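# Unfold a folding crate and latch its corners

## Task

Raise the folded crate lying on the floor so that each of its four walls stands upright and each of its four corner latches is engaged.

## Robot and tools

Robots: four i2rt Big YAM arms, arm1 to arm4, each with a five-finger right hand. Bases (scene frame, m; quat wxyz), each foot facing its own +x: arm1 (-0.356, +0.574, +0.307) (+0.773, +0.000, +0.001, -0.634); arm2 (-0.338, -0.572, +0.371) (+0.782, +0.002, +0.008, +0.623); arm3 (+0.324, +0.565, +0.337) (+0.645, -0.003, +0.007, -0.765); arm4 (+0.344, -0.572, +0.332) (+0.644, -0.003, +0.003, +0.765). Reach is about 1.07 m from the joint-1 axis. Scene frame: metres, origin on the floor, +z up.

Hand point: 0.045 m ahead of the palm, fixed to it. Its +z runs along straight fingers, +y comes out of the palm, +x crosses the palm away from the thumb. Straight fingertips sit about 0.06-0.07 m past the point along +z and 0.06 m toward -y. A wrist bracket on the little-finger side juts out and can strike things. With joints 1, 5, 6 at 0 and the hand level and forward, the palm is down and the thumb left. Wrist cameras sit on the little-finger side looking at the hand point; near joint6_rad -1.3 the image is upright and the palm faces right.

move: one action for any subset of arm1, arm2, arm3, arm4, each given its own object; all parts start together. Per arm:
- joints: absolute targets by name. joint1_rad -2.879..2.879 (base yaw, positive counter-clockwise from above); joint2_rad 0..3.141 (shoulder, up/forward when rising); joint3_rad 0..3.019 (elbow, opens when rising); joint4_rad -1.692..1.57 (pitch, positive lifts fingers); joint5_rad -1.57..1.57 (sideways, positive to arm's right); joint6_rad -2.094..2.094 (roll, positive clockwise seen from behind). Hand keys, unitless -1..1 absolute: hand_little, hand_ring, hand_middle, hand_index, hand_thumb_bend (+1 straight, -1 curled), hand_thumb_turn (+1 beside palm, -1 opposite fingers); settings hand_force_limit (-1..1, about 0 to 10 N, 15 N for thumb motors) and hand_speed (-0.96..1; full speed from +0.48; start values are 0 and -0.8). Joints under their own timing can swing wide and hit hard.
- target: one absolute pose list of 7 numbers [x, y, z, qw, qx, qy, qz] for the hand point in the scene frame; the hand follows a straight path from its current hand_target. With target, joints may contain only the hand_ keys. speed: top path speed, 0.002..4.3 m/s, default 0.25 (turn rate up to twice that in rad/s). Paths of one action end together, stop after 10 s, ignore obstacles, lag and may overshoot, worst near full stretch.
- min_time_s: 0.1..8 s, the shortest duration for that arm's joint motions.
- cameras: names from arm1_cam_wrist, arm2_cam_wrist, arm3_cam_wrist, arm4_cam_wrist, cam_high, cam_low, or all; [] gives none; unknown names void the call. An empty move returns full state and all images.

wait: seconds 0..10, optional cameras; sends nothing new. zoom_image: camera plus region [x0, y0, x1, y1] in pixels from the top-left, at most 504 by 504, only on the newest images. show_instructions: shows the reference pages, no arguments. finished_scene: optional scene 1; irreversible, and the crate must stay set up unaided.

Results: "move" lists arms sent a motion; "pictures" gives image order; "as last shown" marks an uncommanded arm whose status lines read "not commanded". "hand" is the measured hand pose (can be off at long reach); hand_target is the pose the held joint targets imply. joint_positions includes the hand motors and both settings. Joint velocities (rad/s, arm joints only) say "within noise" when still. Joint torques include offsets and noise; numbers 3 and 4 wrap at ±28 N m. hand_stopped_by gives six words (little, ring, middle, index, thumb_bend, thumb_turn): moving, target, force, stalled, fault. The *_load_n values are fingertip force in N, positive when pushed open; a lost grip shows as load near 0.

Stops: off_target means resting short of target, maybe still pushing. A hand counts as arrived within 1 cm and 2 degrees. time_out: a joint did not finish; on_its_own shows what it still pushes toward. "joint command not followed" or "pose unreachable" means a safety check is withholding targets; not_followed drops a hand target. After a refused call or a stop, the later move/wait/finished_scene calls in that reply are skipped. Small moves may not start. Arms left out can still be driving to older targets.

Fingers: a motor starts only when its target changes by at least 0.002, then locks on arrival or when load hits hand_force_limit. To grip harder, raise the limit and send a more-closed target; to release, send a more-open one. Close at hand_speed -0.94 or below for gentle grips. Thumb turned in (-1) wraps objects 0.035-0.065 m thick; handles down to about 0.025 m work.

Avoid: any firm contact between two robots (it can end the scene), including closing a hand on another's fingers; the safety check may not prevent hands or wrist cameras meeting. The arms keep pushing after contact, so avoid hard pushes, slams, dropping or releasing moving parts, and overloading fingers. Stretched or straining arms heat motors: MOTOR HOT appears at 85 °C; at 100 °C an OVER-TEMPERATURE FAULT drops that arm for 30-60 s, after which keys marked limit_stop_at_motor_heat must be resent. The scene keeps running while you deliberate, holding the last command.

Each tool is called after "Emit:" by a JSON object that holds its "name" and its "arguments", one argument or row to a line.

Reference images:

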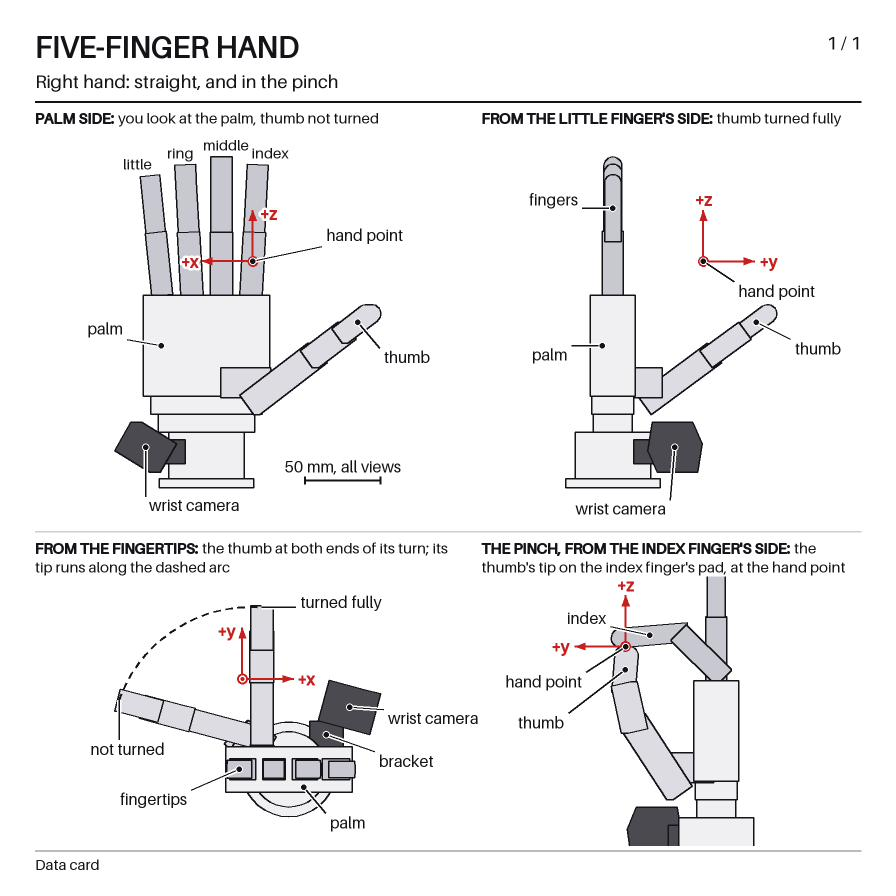

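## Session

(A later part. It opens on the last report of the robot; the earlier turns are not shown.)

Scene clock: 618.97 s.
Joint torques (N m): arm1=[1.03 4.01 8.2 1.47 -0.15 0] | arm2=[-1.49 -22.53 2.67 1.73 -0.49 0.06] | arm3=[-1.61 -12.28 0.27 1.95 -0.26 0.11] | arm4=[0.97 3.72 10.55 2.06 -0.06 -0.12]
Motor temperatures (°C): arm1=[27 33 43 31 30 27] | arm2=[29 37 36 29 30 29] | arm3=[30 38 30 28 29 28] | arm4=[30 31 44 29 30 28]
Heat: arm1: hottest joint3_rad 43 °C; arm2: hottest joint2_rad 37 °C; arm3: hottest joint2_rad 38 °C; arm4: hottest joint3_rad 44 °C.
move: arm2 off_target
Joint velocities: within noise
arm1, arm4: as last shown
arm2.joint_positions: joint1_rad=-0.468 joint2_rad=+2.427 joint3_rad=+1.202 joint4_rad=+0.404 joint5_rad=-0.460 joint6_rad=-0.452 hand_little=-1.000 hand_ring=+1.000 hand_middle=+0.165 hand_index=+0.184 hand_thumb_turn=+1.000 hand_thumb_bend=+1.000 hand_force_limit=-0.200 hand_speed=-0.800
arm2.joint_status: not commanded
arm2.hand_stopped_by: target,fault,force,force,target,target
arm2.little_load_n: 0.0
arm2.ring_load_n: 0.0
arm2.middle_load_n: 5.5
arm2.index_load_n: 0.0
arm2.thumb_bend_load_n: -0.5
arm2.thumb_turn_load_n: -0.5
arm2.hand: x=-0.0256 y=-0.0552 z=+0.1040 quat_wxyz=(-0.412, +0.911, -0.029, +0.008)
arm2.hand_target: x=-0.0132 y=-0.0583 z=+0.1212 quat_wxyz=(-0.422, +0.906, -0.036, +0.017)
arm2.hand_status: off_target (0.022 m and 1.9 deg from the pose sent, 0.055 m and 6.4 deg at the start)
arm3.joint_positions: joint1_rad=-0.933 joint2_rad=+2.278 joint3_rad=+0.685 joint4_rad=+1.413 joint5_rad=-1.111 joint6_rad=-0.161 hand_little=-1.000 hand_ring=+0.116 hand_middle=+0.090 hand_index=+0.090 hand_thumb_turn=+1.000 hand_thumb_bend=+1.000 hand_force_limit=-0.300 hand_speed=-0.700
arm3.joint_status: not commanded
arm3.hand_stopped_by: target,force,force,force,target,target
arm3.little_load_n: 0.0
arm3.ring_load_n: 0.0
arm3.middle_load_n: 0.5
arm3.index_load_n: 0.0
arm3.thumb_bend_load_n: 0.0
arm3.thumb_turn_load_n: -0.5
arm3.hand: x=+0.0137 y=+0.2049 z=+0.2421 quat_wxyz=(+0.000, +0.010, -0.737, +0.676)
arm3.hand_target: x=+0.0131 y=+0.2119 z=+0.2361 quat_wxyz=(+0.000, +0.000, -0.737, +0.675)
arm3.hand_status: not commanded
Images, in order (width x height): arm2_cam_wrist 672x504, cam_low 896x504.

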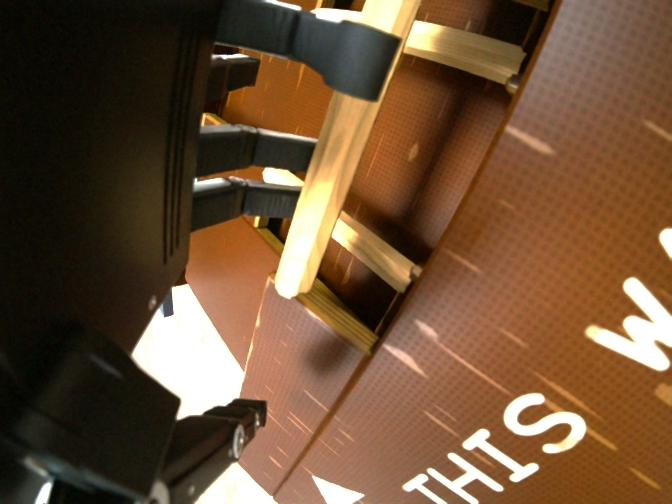

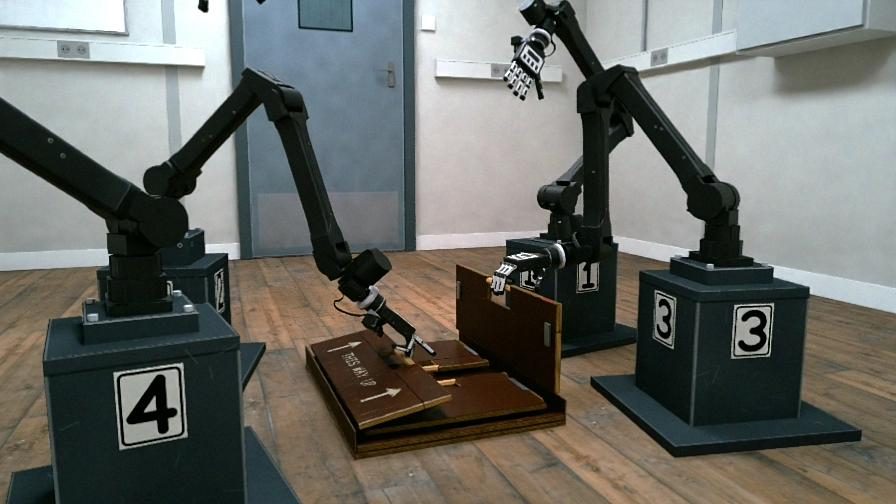

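Emit:
{"name": "move", "arguments": {
  "arm2": {"target": [-0.013, -0.073, 0.124, -0.4223, 0.9056, -0.0356, 0.0166], "speed": 0.08}
}}

Emit:
{"name": "move", "arguments": {
  "arm2": {"joints": {"hand_speed": -0.7, "hand_force_limit": 0.3, "hand_middle": -0.1, "hand_index": -0.1}},
  "cameras": ["arm2_cam_wrist", "cam_low"]
}}

Emit:
{"name": "zoom_image", "arguments": {
  "camera": "arm2_cam_wrist",
  "region": [200, 0, 500, 300]
}}

Emit:
{"name": "zoom_image", "arguments": {
  "camera": "cam_low",
  "region": [370, 300, 470, 400]
}}

Scene clock: 624.27 s.
Joint torques (N m): arm1=[1.03 3.96 8.2 1.5 -0.15 -0.01] | arm2=[-1.96 -21.13 1.85 1.16 -0.21 -0.08] | arm3=[-1.49 -12.34 0.29 1.74 -0.25 0.12] | arm4=[0.97 3.84 10.55 2.07 -0.06 -0.11]
Motor temperatures (°C): arm1=[27 33 43 31 30 27] | arm2=[29 37 36 29 30 29] | arm3=[30 38 30 28 29 28] | arm4=[30 31 44 29 30 28]
Heat: arm1: hottest joint3_rad 43 °C; arm2: hottest joint2_rad 37 °C; arm3: hottest joint2_rad 38 °C; arm4: hottest joint3_rad 44 °C.
move: arm2 off_target
Joint velocities: within noise
arm1, arm3, arm4: as last shown
arm2.joint_positions: joint1_rad=-0.476 joint2_rad=+2.403 joint3_rad=+1.174 joint4_rad=+0.427 joint5_rad=-0.478 joint6_rad=-0.453 hand_little=-1.000 hand_ring=+1.000 hand_middle=+0.165 hand_index=+0.184 hand_thumb_turn=+1.000 hand_thumb_bend=+1.000 hand_force_limit=-0.200 hand_speed=-0.800
arm2.joint_status: not commanded
arm2.hand_stopped_by: target,fault,force,force,target,target
arm2.little_load_n: 0.0
arm2.ring_load_n: 0.0
arm2.middle_load_n: 7.5
arm2.index_load_n: 0.0
arm2.thumb_bend_load_n: 0.0
arm2.thumb_turn_load_n: 0.0
arm2.hand: x=-0.0254 y=-0.0586 z=+0.1145 quat_wxyz=(-0.422, +0.906, -0.027, +0.008)
arm2.hand_target: x=-0.0131 y=-0.0726 z=+0.1234 quat_wxyz=(-0.422, +0.906, -0.036, +0.017)
arm2.hand_status: off_target (0.021 m and 1.4 deg from the pose sent, 0.030 m and 1.8 deg at the start)
pictures: none

Scene clock: 624.77 s.
Joint torques (N m): arm1=[1.03 3.96 8.2 1.48 -0.15 -0.01] | arm2=[-2.08 -21.19 2.1 1.2 -0.14 -0.1] | arm3=[-1.44 -12.51 0.34 1.78 -0.28 0.11] | arm4=[0.97 3.72 10.54 2.06 -0.06 -0.12]
Motor temperatures (°C): arm1=[27 33 43 31 30 27] | arm2=[29 37 36 29 30 29] | arm3=[30 38 30 28 29 28] | arm4=[30 31 44 29 30 28]
Heat: arm1: hottest joint3_rad 43 °C; arm2: hottest joint2_rad 37 °C; arm3: hottest joint2_rad 38 °C; arm4: hottest joint3_rad 44 °C.
move: arm2 off_target
Joint velocities: within noise
arm1, arm3, arm4: as last shown
arm2.joint_positions: joint1_rad=-0.476 joint2_rad=+2.401 joint3_rad=+1.173 joint4_rad=+0.430 joint5_rad=-0.480 joint6_rad=-0.453 hand_little=-1.000 hand_ring=+1.000 hand_middle=+0.164 hand_index=+0.134 hand_thumb_turn=+1.000 hand_thumb_bend=+1.000 hand_force_limit=+0.300 hand_speed=-0.700
arm2.joint_status: hand_middle off_target (ended at +0.164, target -0.100); hand_index off_target (ended at +0.134, target -0.100); the others done
arm2.hand_stopped_by: target,fault,force,force,target,target
arm2.little_load_n: 0.0
arm2.ring_load_n: 0.0
arm2.middle_load_n: 0.0
arm2.index_load_n: 8.5
arm2.thumb_bend_load_n: 0.0
arm2.thumb_turn_load_n: 0.0
arm2.hand: x=-0.0251 y=-0.0577 z=+0.1159 quat_wxyz=(-0.424, +0.905, -0.026, +0.008)
arm2.hand_target: x=-0.0132 y=-0.0727 z=+0.1233 quat_wxyz=(-0.422, +0.906, -0.036, +0.017)
arm2.hand_status: not commanded
Images, in order (width x height): arm2_cam_wrist 672x504, cam_low 896x504.

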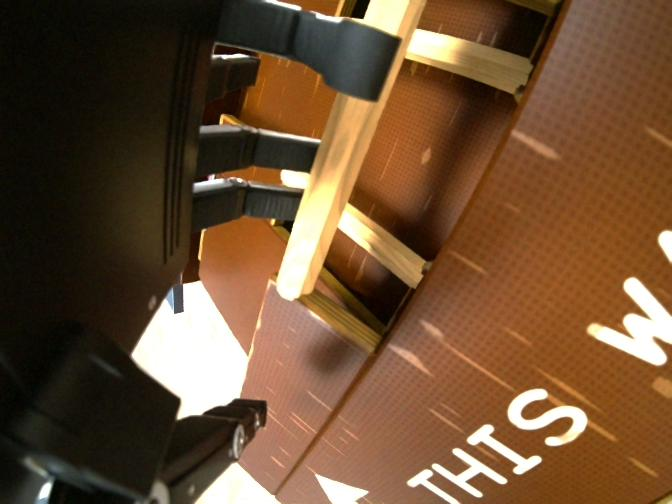

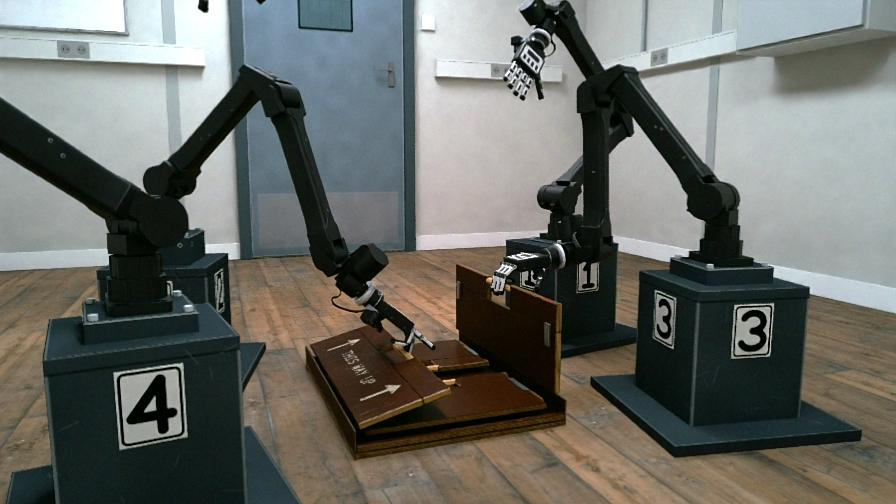

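Scaled by 1.680 from the camera's image (finer frame: 960x720).

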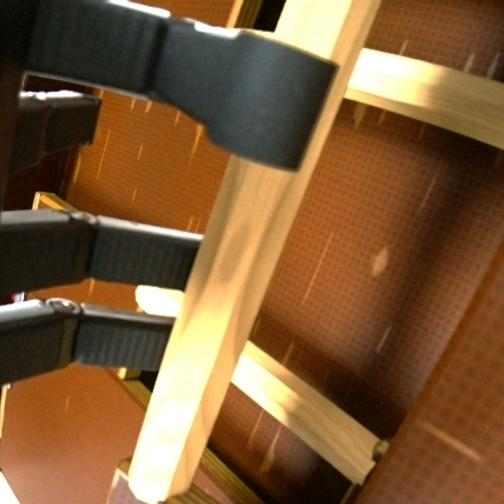

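Scaled by 5.040 from the camera's image (finer frame: 1280x720).

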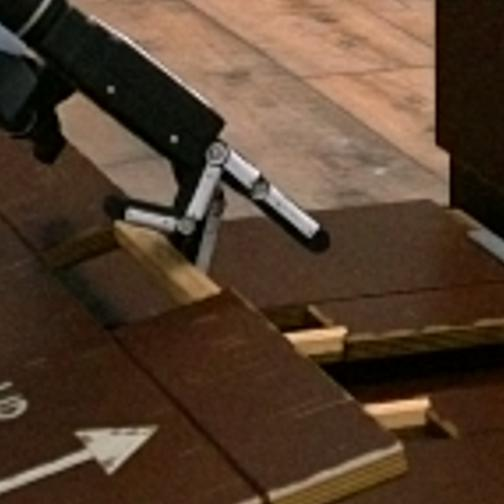

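Emit:
{"name": "move", "arguments": {
  "arm2": {"target": [-0.014, -0.076, 0.1675, -0.4613, 0.8863, -0.0348, 0.0181], "speed": 0.08},
  "cameras": ["arm2_cam_wrist", "cam_low"]
}}

Emit:
{"name": "zoom_image", "arguments": {
  "camera": "cam_low",
  "region": [330, 280, 480, 400]
}}

Scene clock: 640.17 s.
Joint torques (N m): arm1=[1.08 4.07 8.23 1.48 -0.15 0] | arm2=[-1.73 -20.84 2.62 1.8 -0.45 0.14] | arm3=[-1.44 -12.16 0.38 1.84 -0.26 0.12] | arm4=[1.03 3.72 10.55 2.07 -0.06 -0.12]
Motor temperatures (°C): arm1=[27 33 43 31 30 27] | arm2=[29 38 35 29 30 29] | arm3=[30 38 30 28 29 28] | arm4=[30 31 44 29 30 28]
Heat: arm1: hottest joint3_rad 43 °C; arm2: hottest joint2_rad 38 °C; arm3: hottest joint2_rad 38 °C; arm4: hottest joint3_rad 44 °C.
move: arm2 off_target
Joint velocities: within noise
arm1, arm3, arm4: as last shown
arm2.joint_positions: joint1_rad=-0.501 joint2_rad=+2.316 joint3_rad=+1.080 joint4_rad=+0.495 joint5_rad=-0.527 joint6_rad=-0.449 hand_little=-1.000 hand_ring=+1.000 hand_middle=+0.164 hand_index=+0.134 hand_thumb_turn=+1.000 hand_thumb_bend=+1.000 hand_force_limit=+0.300 hand_speed=-0.700
arm2.joint_status: not commanded
arm2.hand_stopped_by: target,fault,force,force,target,target
arm2.little_load_n: 0.5
arm2.ring_load_n: 0.0
arm2.middle_load_n: 0.0
arm2.index_load_n: 5.5
arm2.thumb_bend_load_n: 0.0
arm2.thumb_turn_load_n: 0.0
arm2.hand: x=-0.0261 y=-0.0689 z=+0.1528 quat_wxyz=(-0.453, +0.891, -0.022, +0.011)
arm2.hand_target: x=-0.0144 y=-0.0758 z=+0.1667 quat_wxyz=(-0.461, +0.886, -0.035, +0.018)
arm2.hand_status: off_target (0.020 m and 2.0 deg from the pose sent, 0.056 m and 5.1 deg at the start)
Images, in order (width x height): arm2_cam_wrist 672x504, cam_low 896x504.

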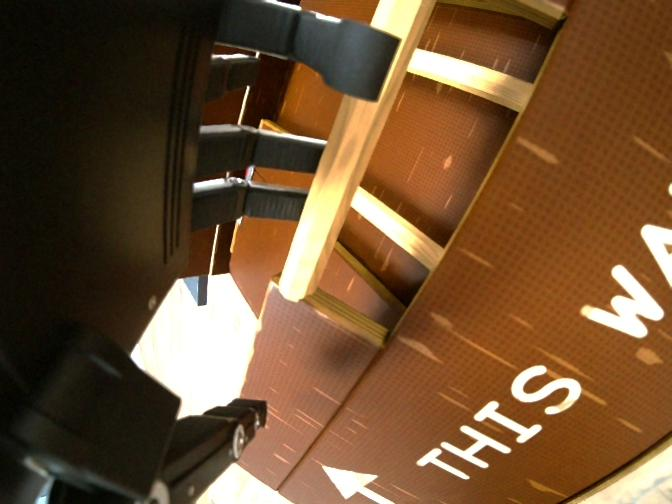

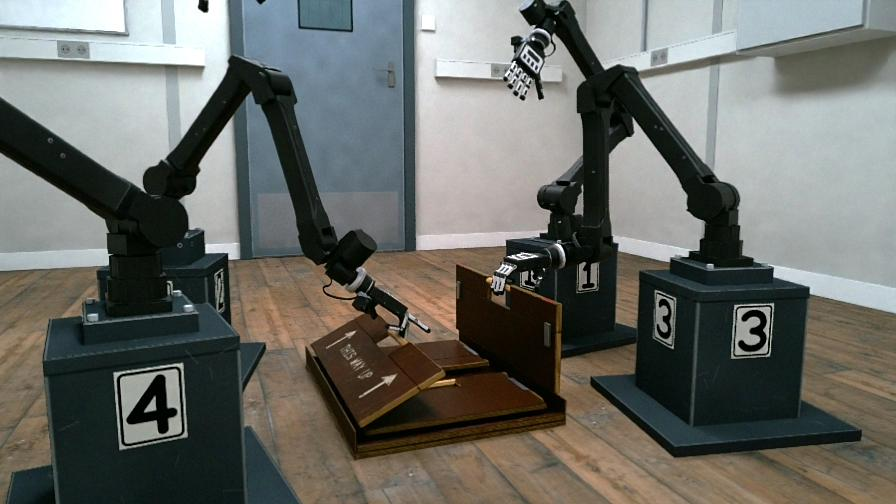

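Scaled by 3.360 from the camera's image (finer frame: 1280x720).

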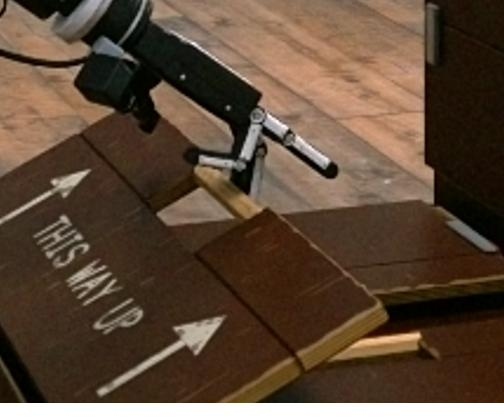

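Emit:
{"name": "move", "arguments": {
  "arm2": {"target": [-0.0165, -0.104, 0.2035, -0.5369, 0.8428, -0.0331, 0.0211], "speed": 0.08},
  "cameras": ["cam_low"]
}}

Emit:
{"name": "move", "arguments": {
  "arm2": {"target": [-0.019, -0.139, 0.2295, -0.6083, 0.7928, -0.0311, 0.0239], "speed": 0.08},
  "cameras": ["arm2_cam_wrist", "cam_low", "cam_high"]
}}

Emit:
{"name": "zoom_image", "arguments": {
  "camera": "cam_low",
  "region": [290, 230, 590, 460]
}}

Scene clock: 645.70 s.
Joint torques (N m): arm1=[0.97 4.07 8.21 1.5 -0.15 -0.01] | arm2=[-1.26 -18.9 1.89 2.09 -0.45 0.1] | arm3=[-1.38 -12.22 0.4 1.78 -0.25 0.11] | arm4=[0.97 3.72 10.54 2.06 -0.07 -0.12]
Motor temperatures (°C): arm1=[27 33 43 31 30 27] | arm2=[29 38 35 29 30 29] | arm3=[30 38 30 28 29 28] | arm4=[30 31 44 29 30 28]
Heat: arm1: hottest joint3_rad 43 °C; arm2: hottest joint2_rad 38 °C; arm3: hottest joint2_rad 38 °C; arm4: hottest joint3_rad 44 °C.
move: arm2 off_target
Joint velocities: within noise
arm1, arm3, arm4: as last shown
arm2.joint_positions: joint1_rad=-0.573 joint2_rad=+2.265 joint3_rad=+0.931 joint4_rad=+0.758 joint5_rad=-0.654 joint6_rad=-0.391 hand_little=-1.000 hand_ring=+1.000 hand_middle=+0.164 hand_index=+0.134 hand_thumb_turn=+1.000 hand_thumb_bend=+1.000 hand_force_limit=+0.300 hand_speed=-0.700
arm2.joint_status: not commanded
arm2.hand_stopped_by: target,fault,force,force,target,target
arm2.little_load_n: 0.5
arm2.ring_load_n: 0.0
arm2.middle_load_n: 0.0
arm2.index_load_n: 5.0
arm2.thumb_bend_load_n: 0.0
arm2.thumb_turn_load_n: 0.0
arm2.hand: x=-0.0269 y=-0.0961 z=+0.1912 quat_wxyz=(-0.530, +0.848, -0.022, +0.013)
arm2.hand_target: x=-0.0167 y=-0.1038 z=+0.2029 quat_wxyz=(-0.537, +0.843, -0.033, +0.021)
arm2.hand_status: off_target (0.018 m and 1.9 deg from the pose sent, 0.062 m and 11.2 deg at the start)
arm3.middle_load_n: 0.0
arm4.index_load_n: -0.5
Images, in order (width x height): cam_low 896x504.

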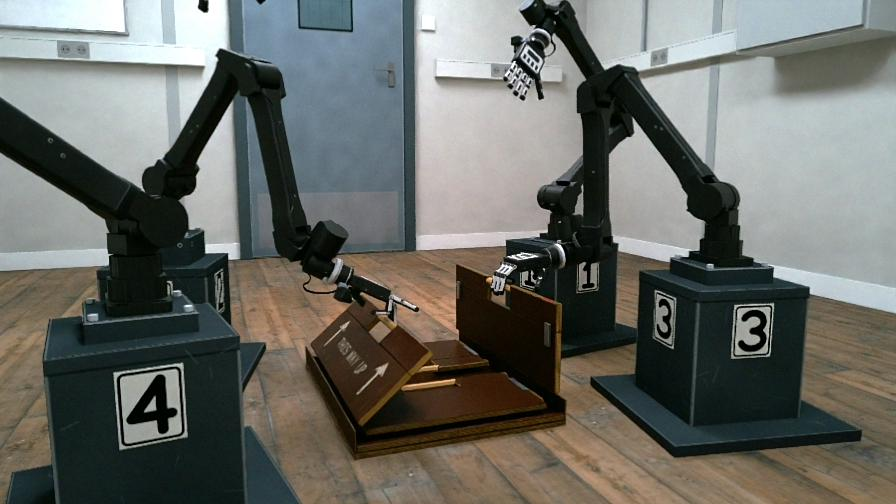

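Scene clock: 647.53 s.
Joint torques (N m): arm1=[1.03 4.01 8.2 1.48 -0.15 0] | arm2=[-1.73 -16.15 1.54 2.51 -0.32 0.14] | arm3=[-1.67 -11.99 0.43 1.77 -0.27 0.1] | arm4=[0.91 3.78 10.54 2.06 -0.06 -0.12]
Motor temperatures (°C): arm1=[27 33 43 31 30 27] | arm2=[29 37 35 29 30 29] | arm3=[30 38 30 28 29 28] | arm4=[30 31 44 29 30 28]
Heat: arm1: hottest joint3_rad 43 °C; arm2: hottest joint2_rad 37 °C; arm3: hottest joint2_rad 38 °C; arm4: hottest joint3_rad 44 °C.
move: arm2 off_target
Joint velocities: within noise
arm1, arm3, arm4: as last shown
arm2.joint_positions: joint1_rad=-0.667 joint2_rad=+2.265 joint3_rad=+0.808 joint4_rad=+1.069 joint5_rad=-0.794 joint6_rad=-0.299 hand_little=-1.000 hand_ring=+1.000 hand_middle=+0.164 hand_index=+0.134 hand_thumb_turn=+1.000 hand_thumb_bend=+1.000 hand_force_limit=+0.300 hand_speed=-0.700
arm2.joint_status: not commanded
arm2.hand_stopped_by: target,fault,force,force,target,target
arm2.little_load_n: 0.0
arm2.ring_load_n: 0.0
arm2.middle_load_n: 0.0
arm2.index_load_n: 2.5
arm2.thumb_bend_load_n: 0.0
arm2.thumb_turn_load_n: 0.0
arm2.hand: x=-0.0268 y=-0.1313 z=+0.2244 quat_wxyz=(-0.603, +0.797, -0.022, +0.016)
arm2.hand_target: x=-0.0192 y=-0.1388 z=+0.2294 quat_wxyz=(-0.608, +0.793, -0.031, +0.024)
arm2.hand_status: off_target (0.012 m and 1.6 deg from the pose sent, 0.058 m and 11.1 deg at the start)
arm3.middle_load_n: 0.5
arm3.thumb_turn_load_n: 0.0
arm4.little_load_n: -0.5
arm4.index_load_n: 0.0
pictures: arm2_cam_wrist, cam_high, cam_low
Images, in order (width x height): arm2_cam_wrist 672x504, cam_high 896x504, cam_low 896x504.

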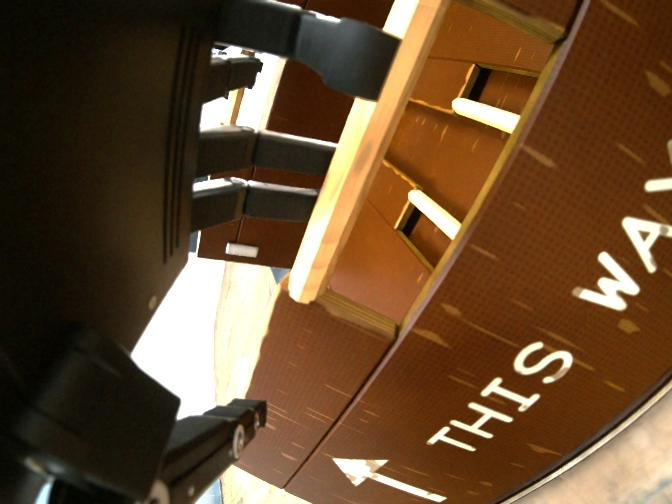

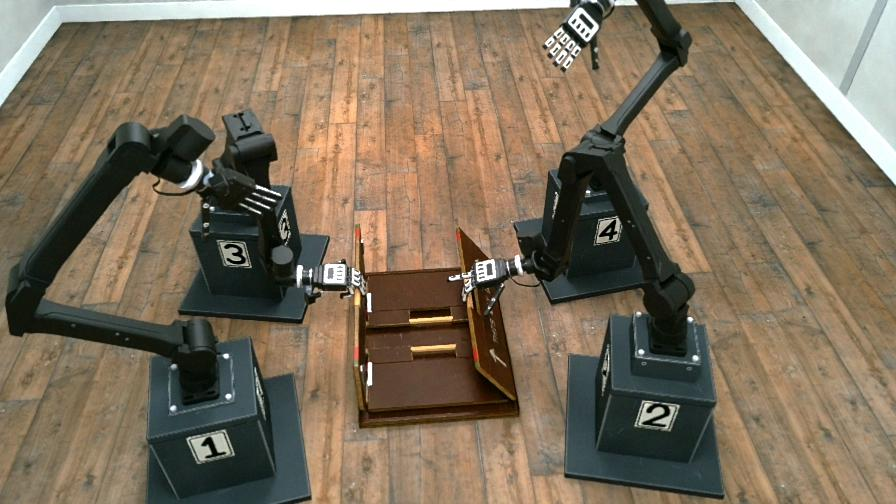

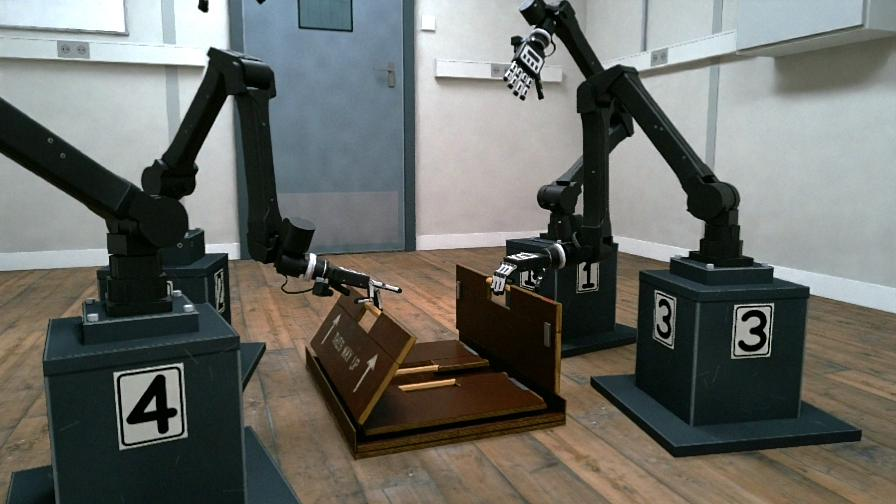

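Scaled by 1.680 from the camera's image (finer frame: 1280x720).

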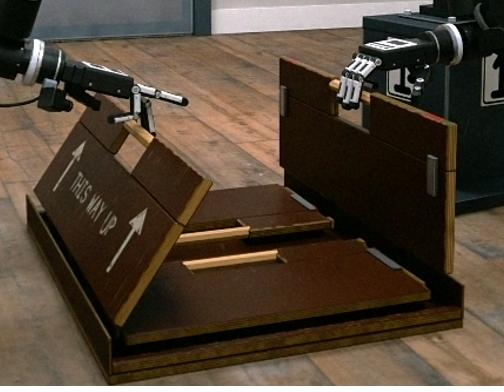

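Emit:
{"name": "move", "arguments": {
  "arm2": {"target": [-0.0225, -0.181, 0.2455, -0.6423, 0.7654, -0.0301, 0.0252], "speed": 0.08}
}}

Emit:
{"name": "move", "arguments": {
  "arm2": {"target": [-0.025, -0.211, 0.252, -0.6608, 0.7495, -0.0294, 0.0260], "speed": 0.08},
  "cameras": ["cam_low", "cam_high"]
}}

Emit:
{"name": "zoom_image", "arguments": {
  "camera": "cam_low",
  "region": [290, 230, 590, 460]
}}

Scene clock: 653.00 s.
Joint torques (N m): arm1=[1.03 4.07 8.21 1.47 -0.15 -0.01] | arm2=[-1.96 -14.1 0.8 2.14 -0.05 -0.01] | arm3=[-1.61 -12.34 0.42 1.87 -0.29 0.11] | arm4=[0.91 3.78 10.51 2.06 -0.06 -0.12]
Motor temperatures (°C): arm1=[27 33 43 31 30 27] | arm2=[29 37 35 29 30 29] | arm3=[30 38 30 28 29 28] | arm4=[30 31 44 29 30 28]
Heat: arm1: hottest joint3_rad 43 °C; arm2: hottest joint2_rad 37 °C; arm3: hottest joint2_rad 38 °C; arm4: hottest joint3_rad 44 °C.
move: arm2 off_target
Joint velocities: within noise
arm1, arm3, arm4: as last shown
arm2.joint_positions: joint1_rad=-0.759 joint2_rad=+2.265 joint3_rad=+0.723 joint4_rad=+1.269 joint5_rad=-0.912 joint6_rad=-0.242 hand_little=-1.000 hand_ring=+1.000 hand_middle=+0.164 hand_index=+0.134 hand_thumb_turn=+1.000 hand_thumb_bend=+1.000 hand_force_limit=+0.300 hand_speed=-0.700
arm2.joint_status: not commanded
arm2.hand_stopped_by: target,fault,force,force,target,target
arm2.little_load_n: 0.0
arm2.ring_load_n: 0.0
arm2.middle_load_n: 1.0
arm2.index_load_n: 2.5
arm2.thumb_bend_load_n: 0.0
arm2.thumb_turn_load_n: 0.0
arm2.hand: x=-0.0276 y=-0.1693 z=+0.2481 quat_wxyz=(-0.643, +0.765, -0.017, +0.019)
arm2.hand_target: x=-0.0228 y=-0.1807 z=+0.2455 quat_wxyz=(-0.642, +0.766, -0.030, +0.025)
arm2.hand_status: off_target (0.013 m and 1.7 deg from the pose sent, 0.054 m and 5.9 deg at the start)
arm4.little_load_n: 0.0
pictures: none

Scene clock: 654.20 s.
Joint torques (N m): arm1=[1.03 4.01 8.2 1.5 -0.15 -0.01] | arm2=[-0.26 -12.45 0.62 2.28 -0.21 0.19] | arm3=[-1.49 -11.99 0.4 1.8 -0.26 0.11] | arm4=[0.91 3.72 10.52 2.04 -0.06 -0.12]
Motor temperatures (°C): arm1=[27 33 43 31 30 27] | arm2=[29 37 35 29 30 29] | arm3=[30 38 30 28 29 28] | arm4=[30 31 44 29 30 28]
Heat: arm1: hottest joint3_rad 43 °C; arm2: hottest joint2_rad 37 °C; arm3: hottest joint2_rad 38 °C; arm4: hottest joint3_rad 44 °C.
move: arm2 done
Joint velocities: within noise
arm1.joint_positions: joint1_rad=+0.086 joint2_rad=+0.649 joint3_rad=+1.430 joint4_rad=-1.633 joint5_rad=-0.218 joint6_rad=-1.318 hand_little=+1.000 hand_ring=+1.000 hand_middle=+1.000 hand_index=+1.000 hand_thumb_turn=+1.000 hand_thumb_bend=+1.000 hand_force_limit=+0.000 hand_speed=-0.800
arm1.joint_status: not commanded
arm1.hand_stopped_by: target,target,target,target,target,target
arm1.little_load_n: 0.0
arm1.ring_load_n: 0.0
arm1.middle_load_n: 0.0
arm1.index_load_n: 0.0
arm1.thumb_bend_load_n: 0.0
arm1.thumb_turn_load_n: 0.0
arm1.hand: x=-0.3134 y=+0.3994 z=+0.7535 quat_wxyz=(+0.085, +0.694, -0.621, +0.354)
arm1.hand_target: x=-0.3133 y=+0.3990 z=+0.7616 quat_wxyz=(+0.090, +0.692, -0.617, +0.362)
arm1.hand_status: not commanded
arm2.joint_positions: joint1_rad=-0.852 joint2_rad=+2.280 joint3_rad=+0.673 joint4_rad=+1.390 joint5_rad=-0.991 joint6_rad=-0.212 hand_little=-1.000 hand_ring=+1.000 hand_middle=+0.164 hand_index=+0.133 hand_thumb_turn=+1.000 hand_thumb_bend=+1.000 hand_force_limit=+0.300 hand_speed=-0.700
arm2.joint_status: not commanded
arm2.hand_stopped_by: target,fault,force,force,target,target
arm2.little_load_n: 0.0
arm2.ring_load_n: 0.0
arm2.middle_load_n: 0.0
arm2.index_load_n: 0.0
arm2.thumb_bend_load_n: 0.0
arm2.thumb_turn_load_n: 0.0
arm2.hand: x=-0.0216 y=-0.2060 z=+0.2564 quat_wxyz=(-0.661, +0.750, -0.022, +0.029)
arm2.hand_target: x=-0.0252 y=-0.2109 z=+0.2521 quat_wxyz=(-0.661, +0.750, -0.029, +0.026)
arm2.hand_status: done (0.008 m and 0.9 deg from the pose sent, 0.042 m and 3.2 deg at the start)
arm3: as last shown
arm3.thumb_turn_load_n: -0.5
arm4.joint_positions: joint1_rad=+0.459 joint2_rad=+0.625 joint3_rad=+1.415 joint4_rad=-1.201 joint5_rad=-0.136 joint6_rad=-0.860 hand_little=+1.000 hand_ring=+1.000 hand_middle=+1.000 hand_index=+1.000 hand_thumb_turn=+1.000 hand_thumb_bend=+1.000 hand_force_limit=+0.000 hand_speed=-0.800
arm4.joint_status: not commanded
arm4.hand_stopped_by: target,target,target,target,target,target
arm4.little_load_n: 0.0
arm4.ring_load_n: 0.0
arm4.middle_load_n: 0.0
arm4.index_load_n: 0.0
arm4.thumb_bend_load_n: 0.0
arm4.thumb_turn_load_n: 0.0
arm4.hand: x=+0.1980 y=-0.3696 z=+0.8436 quat_wxyz=(-0.547, +0.590, +0.593, +0.005)
arm4.hand_target: x=+0.1989 y=-0.3708 z=+0.8539 quat_wxyz=(-0.557, +0.585, +0.590, +0.006)
arm4.hand_status: not commanded
pictures: cam_high, cam_low
Images, in order (width x height): cam_high 896x504, cam_low 896x504.

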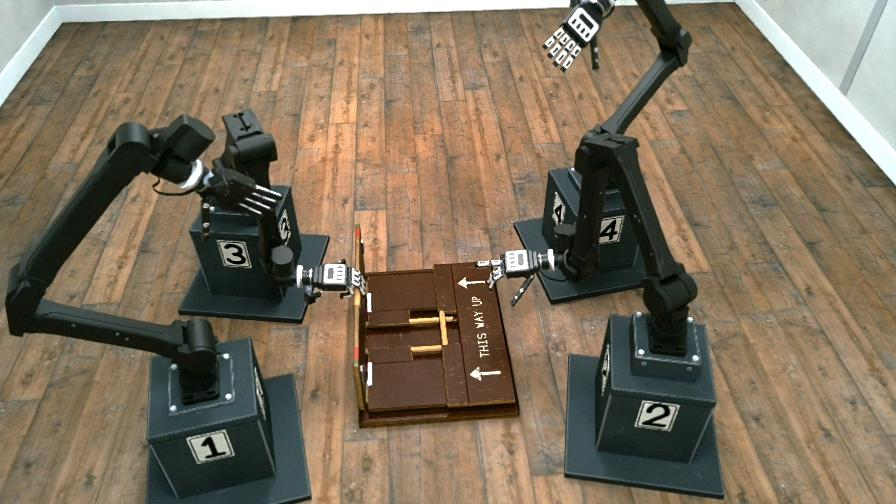

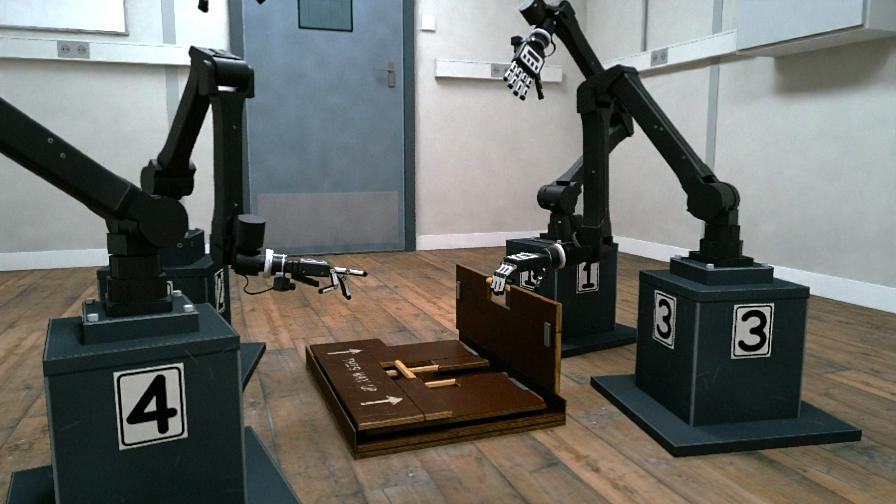

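Scaled by 1.680 from the camera's image (finer frame: 1280x720).

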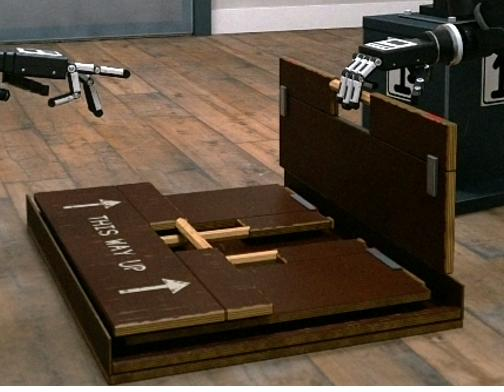

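Emit:
{"name": "move", "arguments": {
  "arm2": {"target": [-0.036, -0.048, 0.13, -0.3824, 0.9232, -0.0363, 0.0150], "speed": 0.25, "joints": {"hand_middle": 0.5, "hand_index": 0.5, "hand_speed": 0.3}}
}}

Emit:
{"name": "move", "arguments": {
  "arm2": {"target": [-0.036, -0.048, 0.085, -0.3824, 0.9232, -0.0363, 0.0150], "speed": 0.1},
  "cameras": ["arm2_cam_wrist", "cam_high", "cam_low"]
}}

Emit:
{"name": "zoom_image", "arguments": {
  "camera": "cam_high",
  "region": [380, 260, 500, 380]
}}

Emit:
{"name": "zoom_image", "arguments": {
  "camera": "arm2_cam_wrist",
  "region": [200, 0, 500, 300]
}}

Emit:
{"name": "zoom_image", "arguments": {
  "camera": "cam_low",
  "region": [370, 320, 470, 420]
}}

Scene clock: 675.13 s.
Joint torques (N m): arm1=[0.97 3.9 8.21 1.47 -0.15 -0.01] | arm2=[0.03 -17.85 7.6 0.77 -0.04 -0.08] | arm3=[-1.55 -12.34 0.46 1.85 -0.26 0.11] | arm4=[0.97 3.72 10.55 2.06 -0.06 -0.12]
Motor temperatures (°C): arm1=[27 33 43 31 30 27] | arm2=[29 36 34 29 29 29] | arm3=[30 37 30 28 29 28] | arm4=[30 31 44 29 30 28]
Heat: arm1: hottest joint3_rad 43 °C; arm2: hottest joint2_rad 36 °C; arm3: hottest joint2_rad 37 °C; arm4: hottest joint3_rad 44 °C.
move: arm2 off_target
Joint velocities: within noise
arm1, arm4: as last shown
arm1.thumb_bend_load_n: -0.5
arm2.joint_positions: joint1_rad=-0.430 joint2_rad=+2.332 joint3_rad=+1.158 joint4_rad=+0.312 joint5_rad=-0.390 joint6_rad=-0.422 hand_little=-1.000 hand_ring=+1.000 hand_middle=+0.500 hand_index=+0.500 hand_thumb_turn=+1.000 hand_thumb_bend=+1.000 hand_force_limit=+0.300 hand_speed=+0.300
arm2.joint_status: all done
arm2.hand_stopped_by: target,fault,target,target,target,target
arm2.little_load_n: 0.0
arm2.ring_load_n: 0.0
arm2.middle_load_n: 0.0
arm2.index_load_n: 0.0
arm2.thumb_bend_load_n: 0.0
arm2.thumb_turn_load_n: 0.0
arm2.hand: x=-0.0415 y=-0.0565 z=+0.1332 quat_wxyz=(-0.382, +0.923, -0.043, +0.011)
arm2.hand_target: x=-0.0362 y=-0.0483 z=+0.1302 quat_wxyz=(-0.382, +0.923, -0.036, +0.015)
arm2.hand_status: off_target (0.011 m and 0.9 deg from the pose sent, 0.203 m and 37.8 deg at the start)
arm3.joint_positions: joint1_rad=-0.933 joint2_rad=+2.278 joint3_rad=+0.685 joint4_rad=+1.413 joint5_rad=-1.111 joint6_rad=-0.161 hand_little=-1.000 hand_ring=+0.116 hand_middle=+0.090 hand_index=+0.090 hand_thumb_turn=+1.000 hand_thumb_bend=+1.000 hand_force_limit=-0.300 hand_speed=-0.700
arm3.joint_status: not commanded
arm3.hand_stopped_by: target,force,force,force,target,target
arm3.little_load_n: 0.0
arm3.ring_load_n: 0.0
arm3.middle_load_n: 0.5
arm3.index_load_n: 0.0
arm3.thumb_bend_load_n: 0.0
arm3.thumb_turn_load_n: -0.5
arm3.hand: x=+0.0137 y=+0.2049 z=+0.2421 quat_wxyz=(+0.000, +0.010, -0.737, +0.676)
arm3.hand_target: x=+0.0131 y=+0.2119 z=+0.2361 quat_wxyz=(+0.000, +0.000, -0.737, +0.675)
arm3.hand_status: not commanded
pictures: none

Scene clock: 676.47 s.
Joint torques (N m): arm1=[1.03 3.96 8.21 1.5 -0.15 -0.01] | arm2=[0.38 -18.08 6.74 1.94 -0.04 -0.11] | arm3=[-1.44 -12.16 0.34 1.76 -0.26 0.13] | arm4=[0.85 3.78 10.52 2.07 -0.06 -0.12]
Motor temperatures (°C): arm1=[27 33 43 31 30 27] | arm2=[29 36 34 29 29 29] | arm3=[30 37 30 28 29 28] | arm4=[30 31 44 29 30 28]
Heat: arm1: hottest joint3_rad 43 °C; arm2: hottest joint2_rad 36 °C; arm3: hottest joint2_rad 37 °C; arm4: hottest joint3_rad 44 °C.
move: arm2 off_target
Joint velocities: within noise
arm1, arm3, arm4: as last shown
arm1.thumb_bend_load_n: 0.0
arm2.joint_positions: joint1_rad=-0.430 joint2_rad=+2.448 joint3_rad=+1.210 joint4_rad=+0.340 joint5_rad=-0.390 joint6_rad=-0.423 hand_little=-1.000 hand_ring=+1.000 hand_middle=+0.500 hand_index=+0.500 hand_thumb_turn=+1.000 hand_thumb_bend=+1.000 hand_force_limit=+0.300 hand_speed=+0.300
arm2.joint_status: not commanded
arm2.hand_stopped_by: target,fault,target,target,target,target
arm2.little_load_n: 0.0
arm2.ring_load_n: 0.0
arm2.middle_load_n: 0.0
arm2.index_load_n: 0.0
arm2.thumb_bend_load_n: 0.0
arm2.thumb_turn_load_n: 0.0
arm2.hand: x=-0.0462 y=-0.0620 z=+0.0838 quat_wxyz=(-0.369, +0.928, -0.047, +0.002)
arm2.hand_target: x=-0.0362 y=-0.0483 z=+0.0856 quat_wxyz=(-0.382, +0.923, -0.036, +0.015)
arm2.hand_status: off_target (0.017 m and 2.5 deg from the pose sent, 0.049 m and 0.9 deg at the start)
arm3.thumb_turn_load_n: 0.0
Images, in order (width x height): arm2_cam_wrist 672x504, cam_high 896x504, cam_low 896x504.

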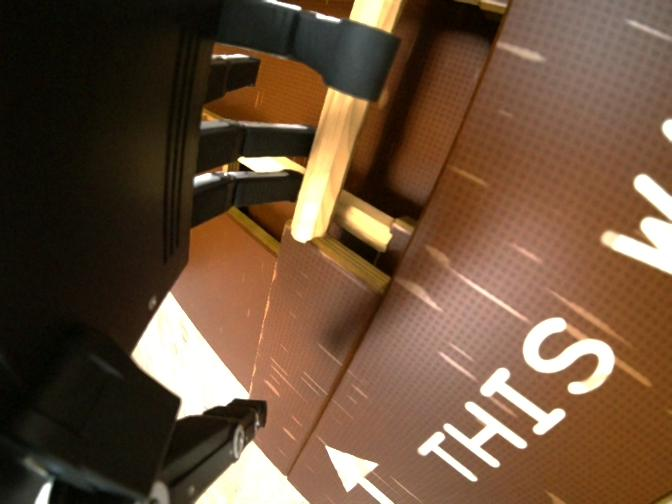

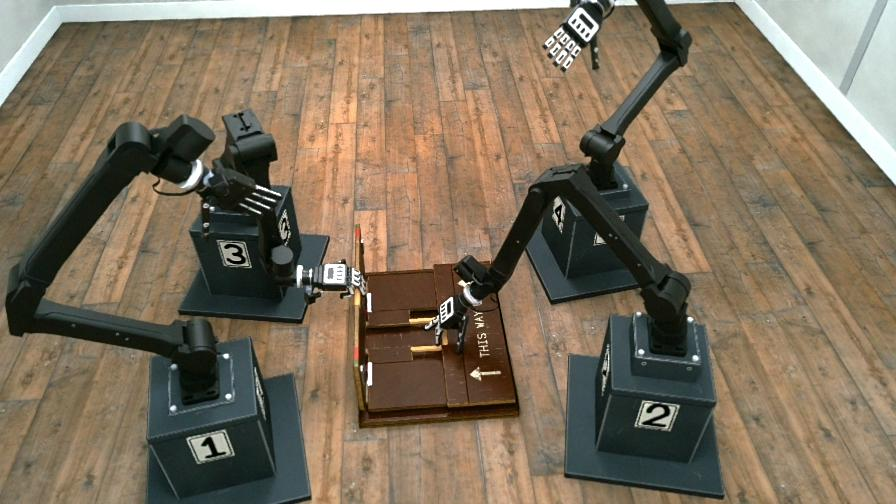

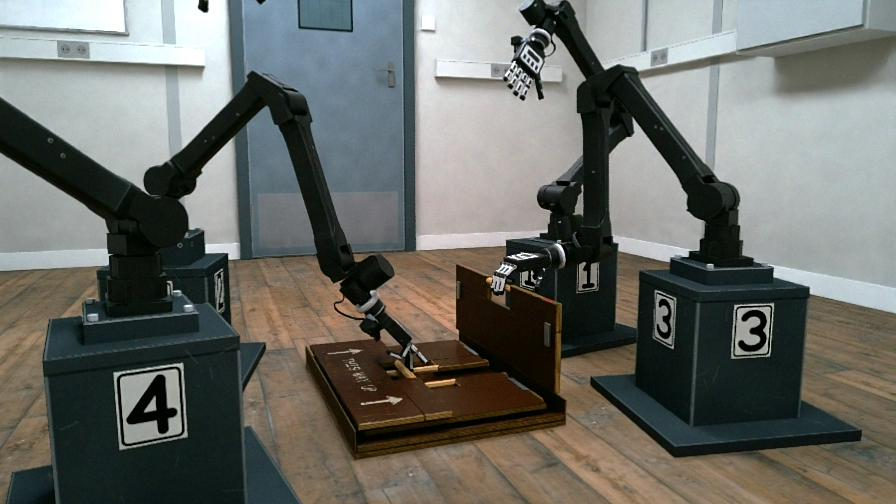

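Scaled by 4.200 from the camera's image (finer frame: 1280x720).

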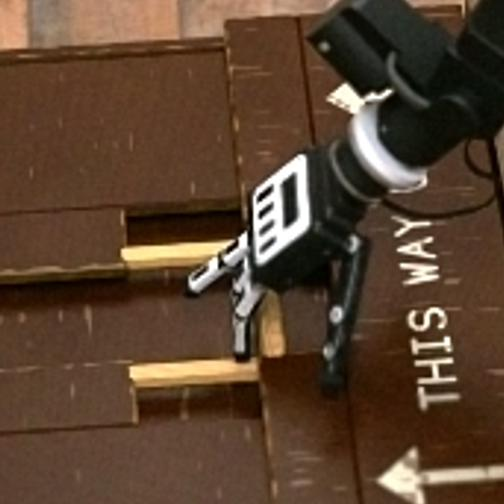

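Scaled by 1.680 from the camera's image (finer frame: 960x720).

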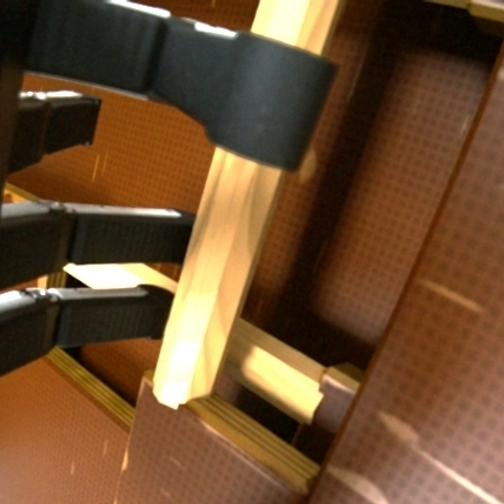

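Scaled by 5.040 from the camera's image (finer frame: 1280x720).

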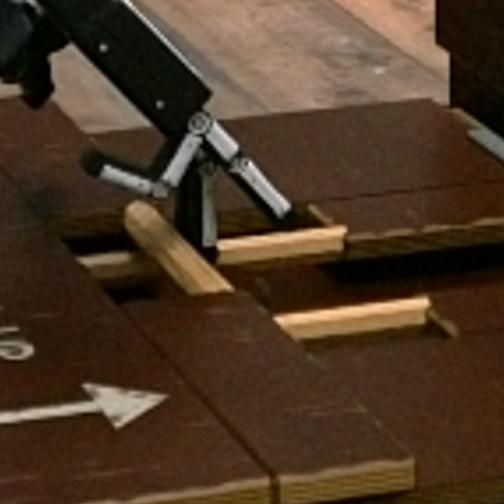

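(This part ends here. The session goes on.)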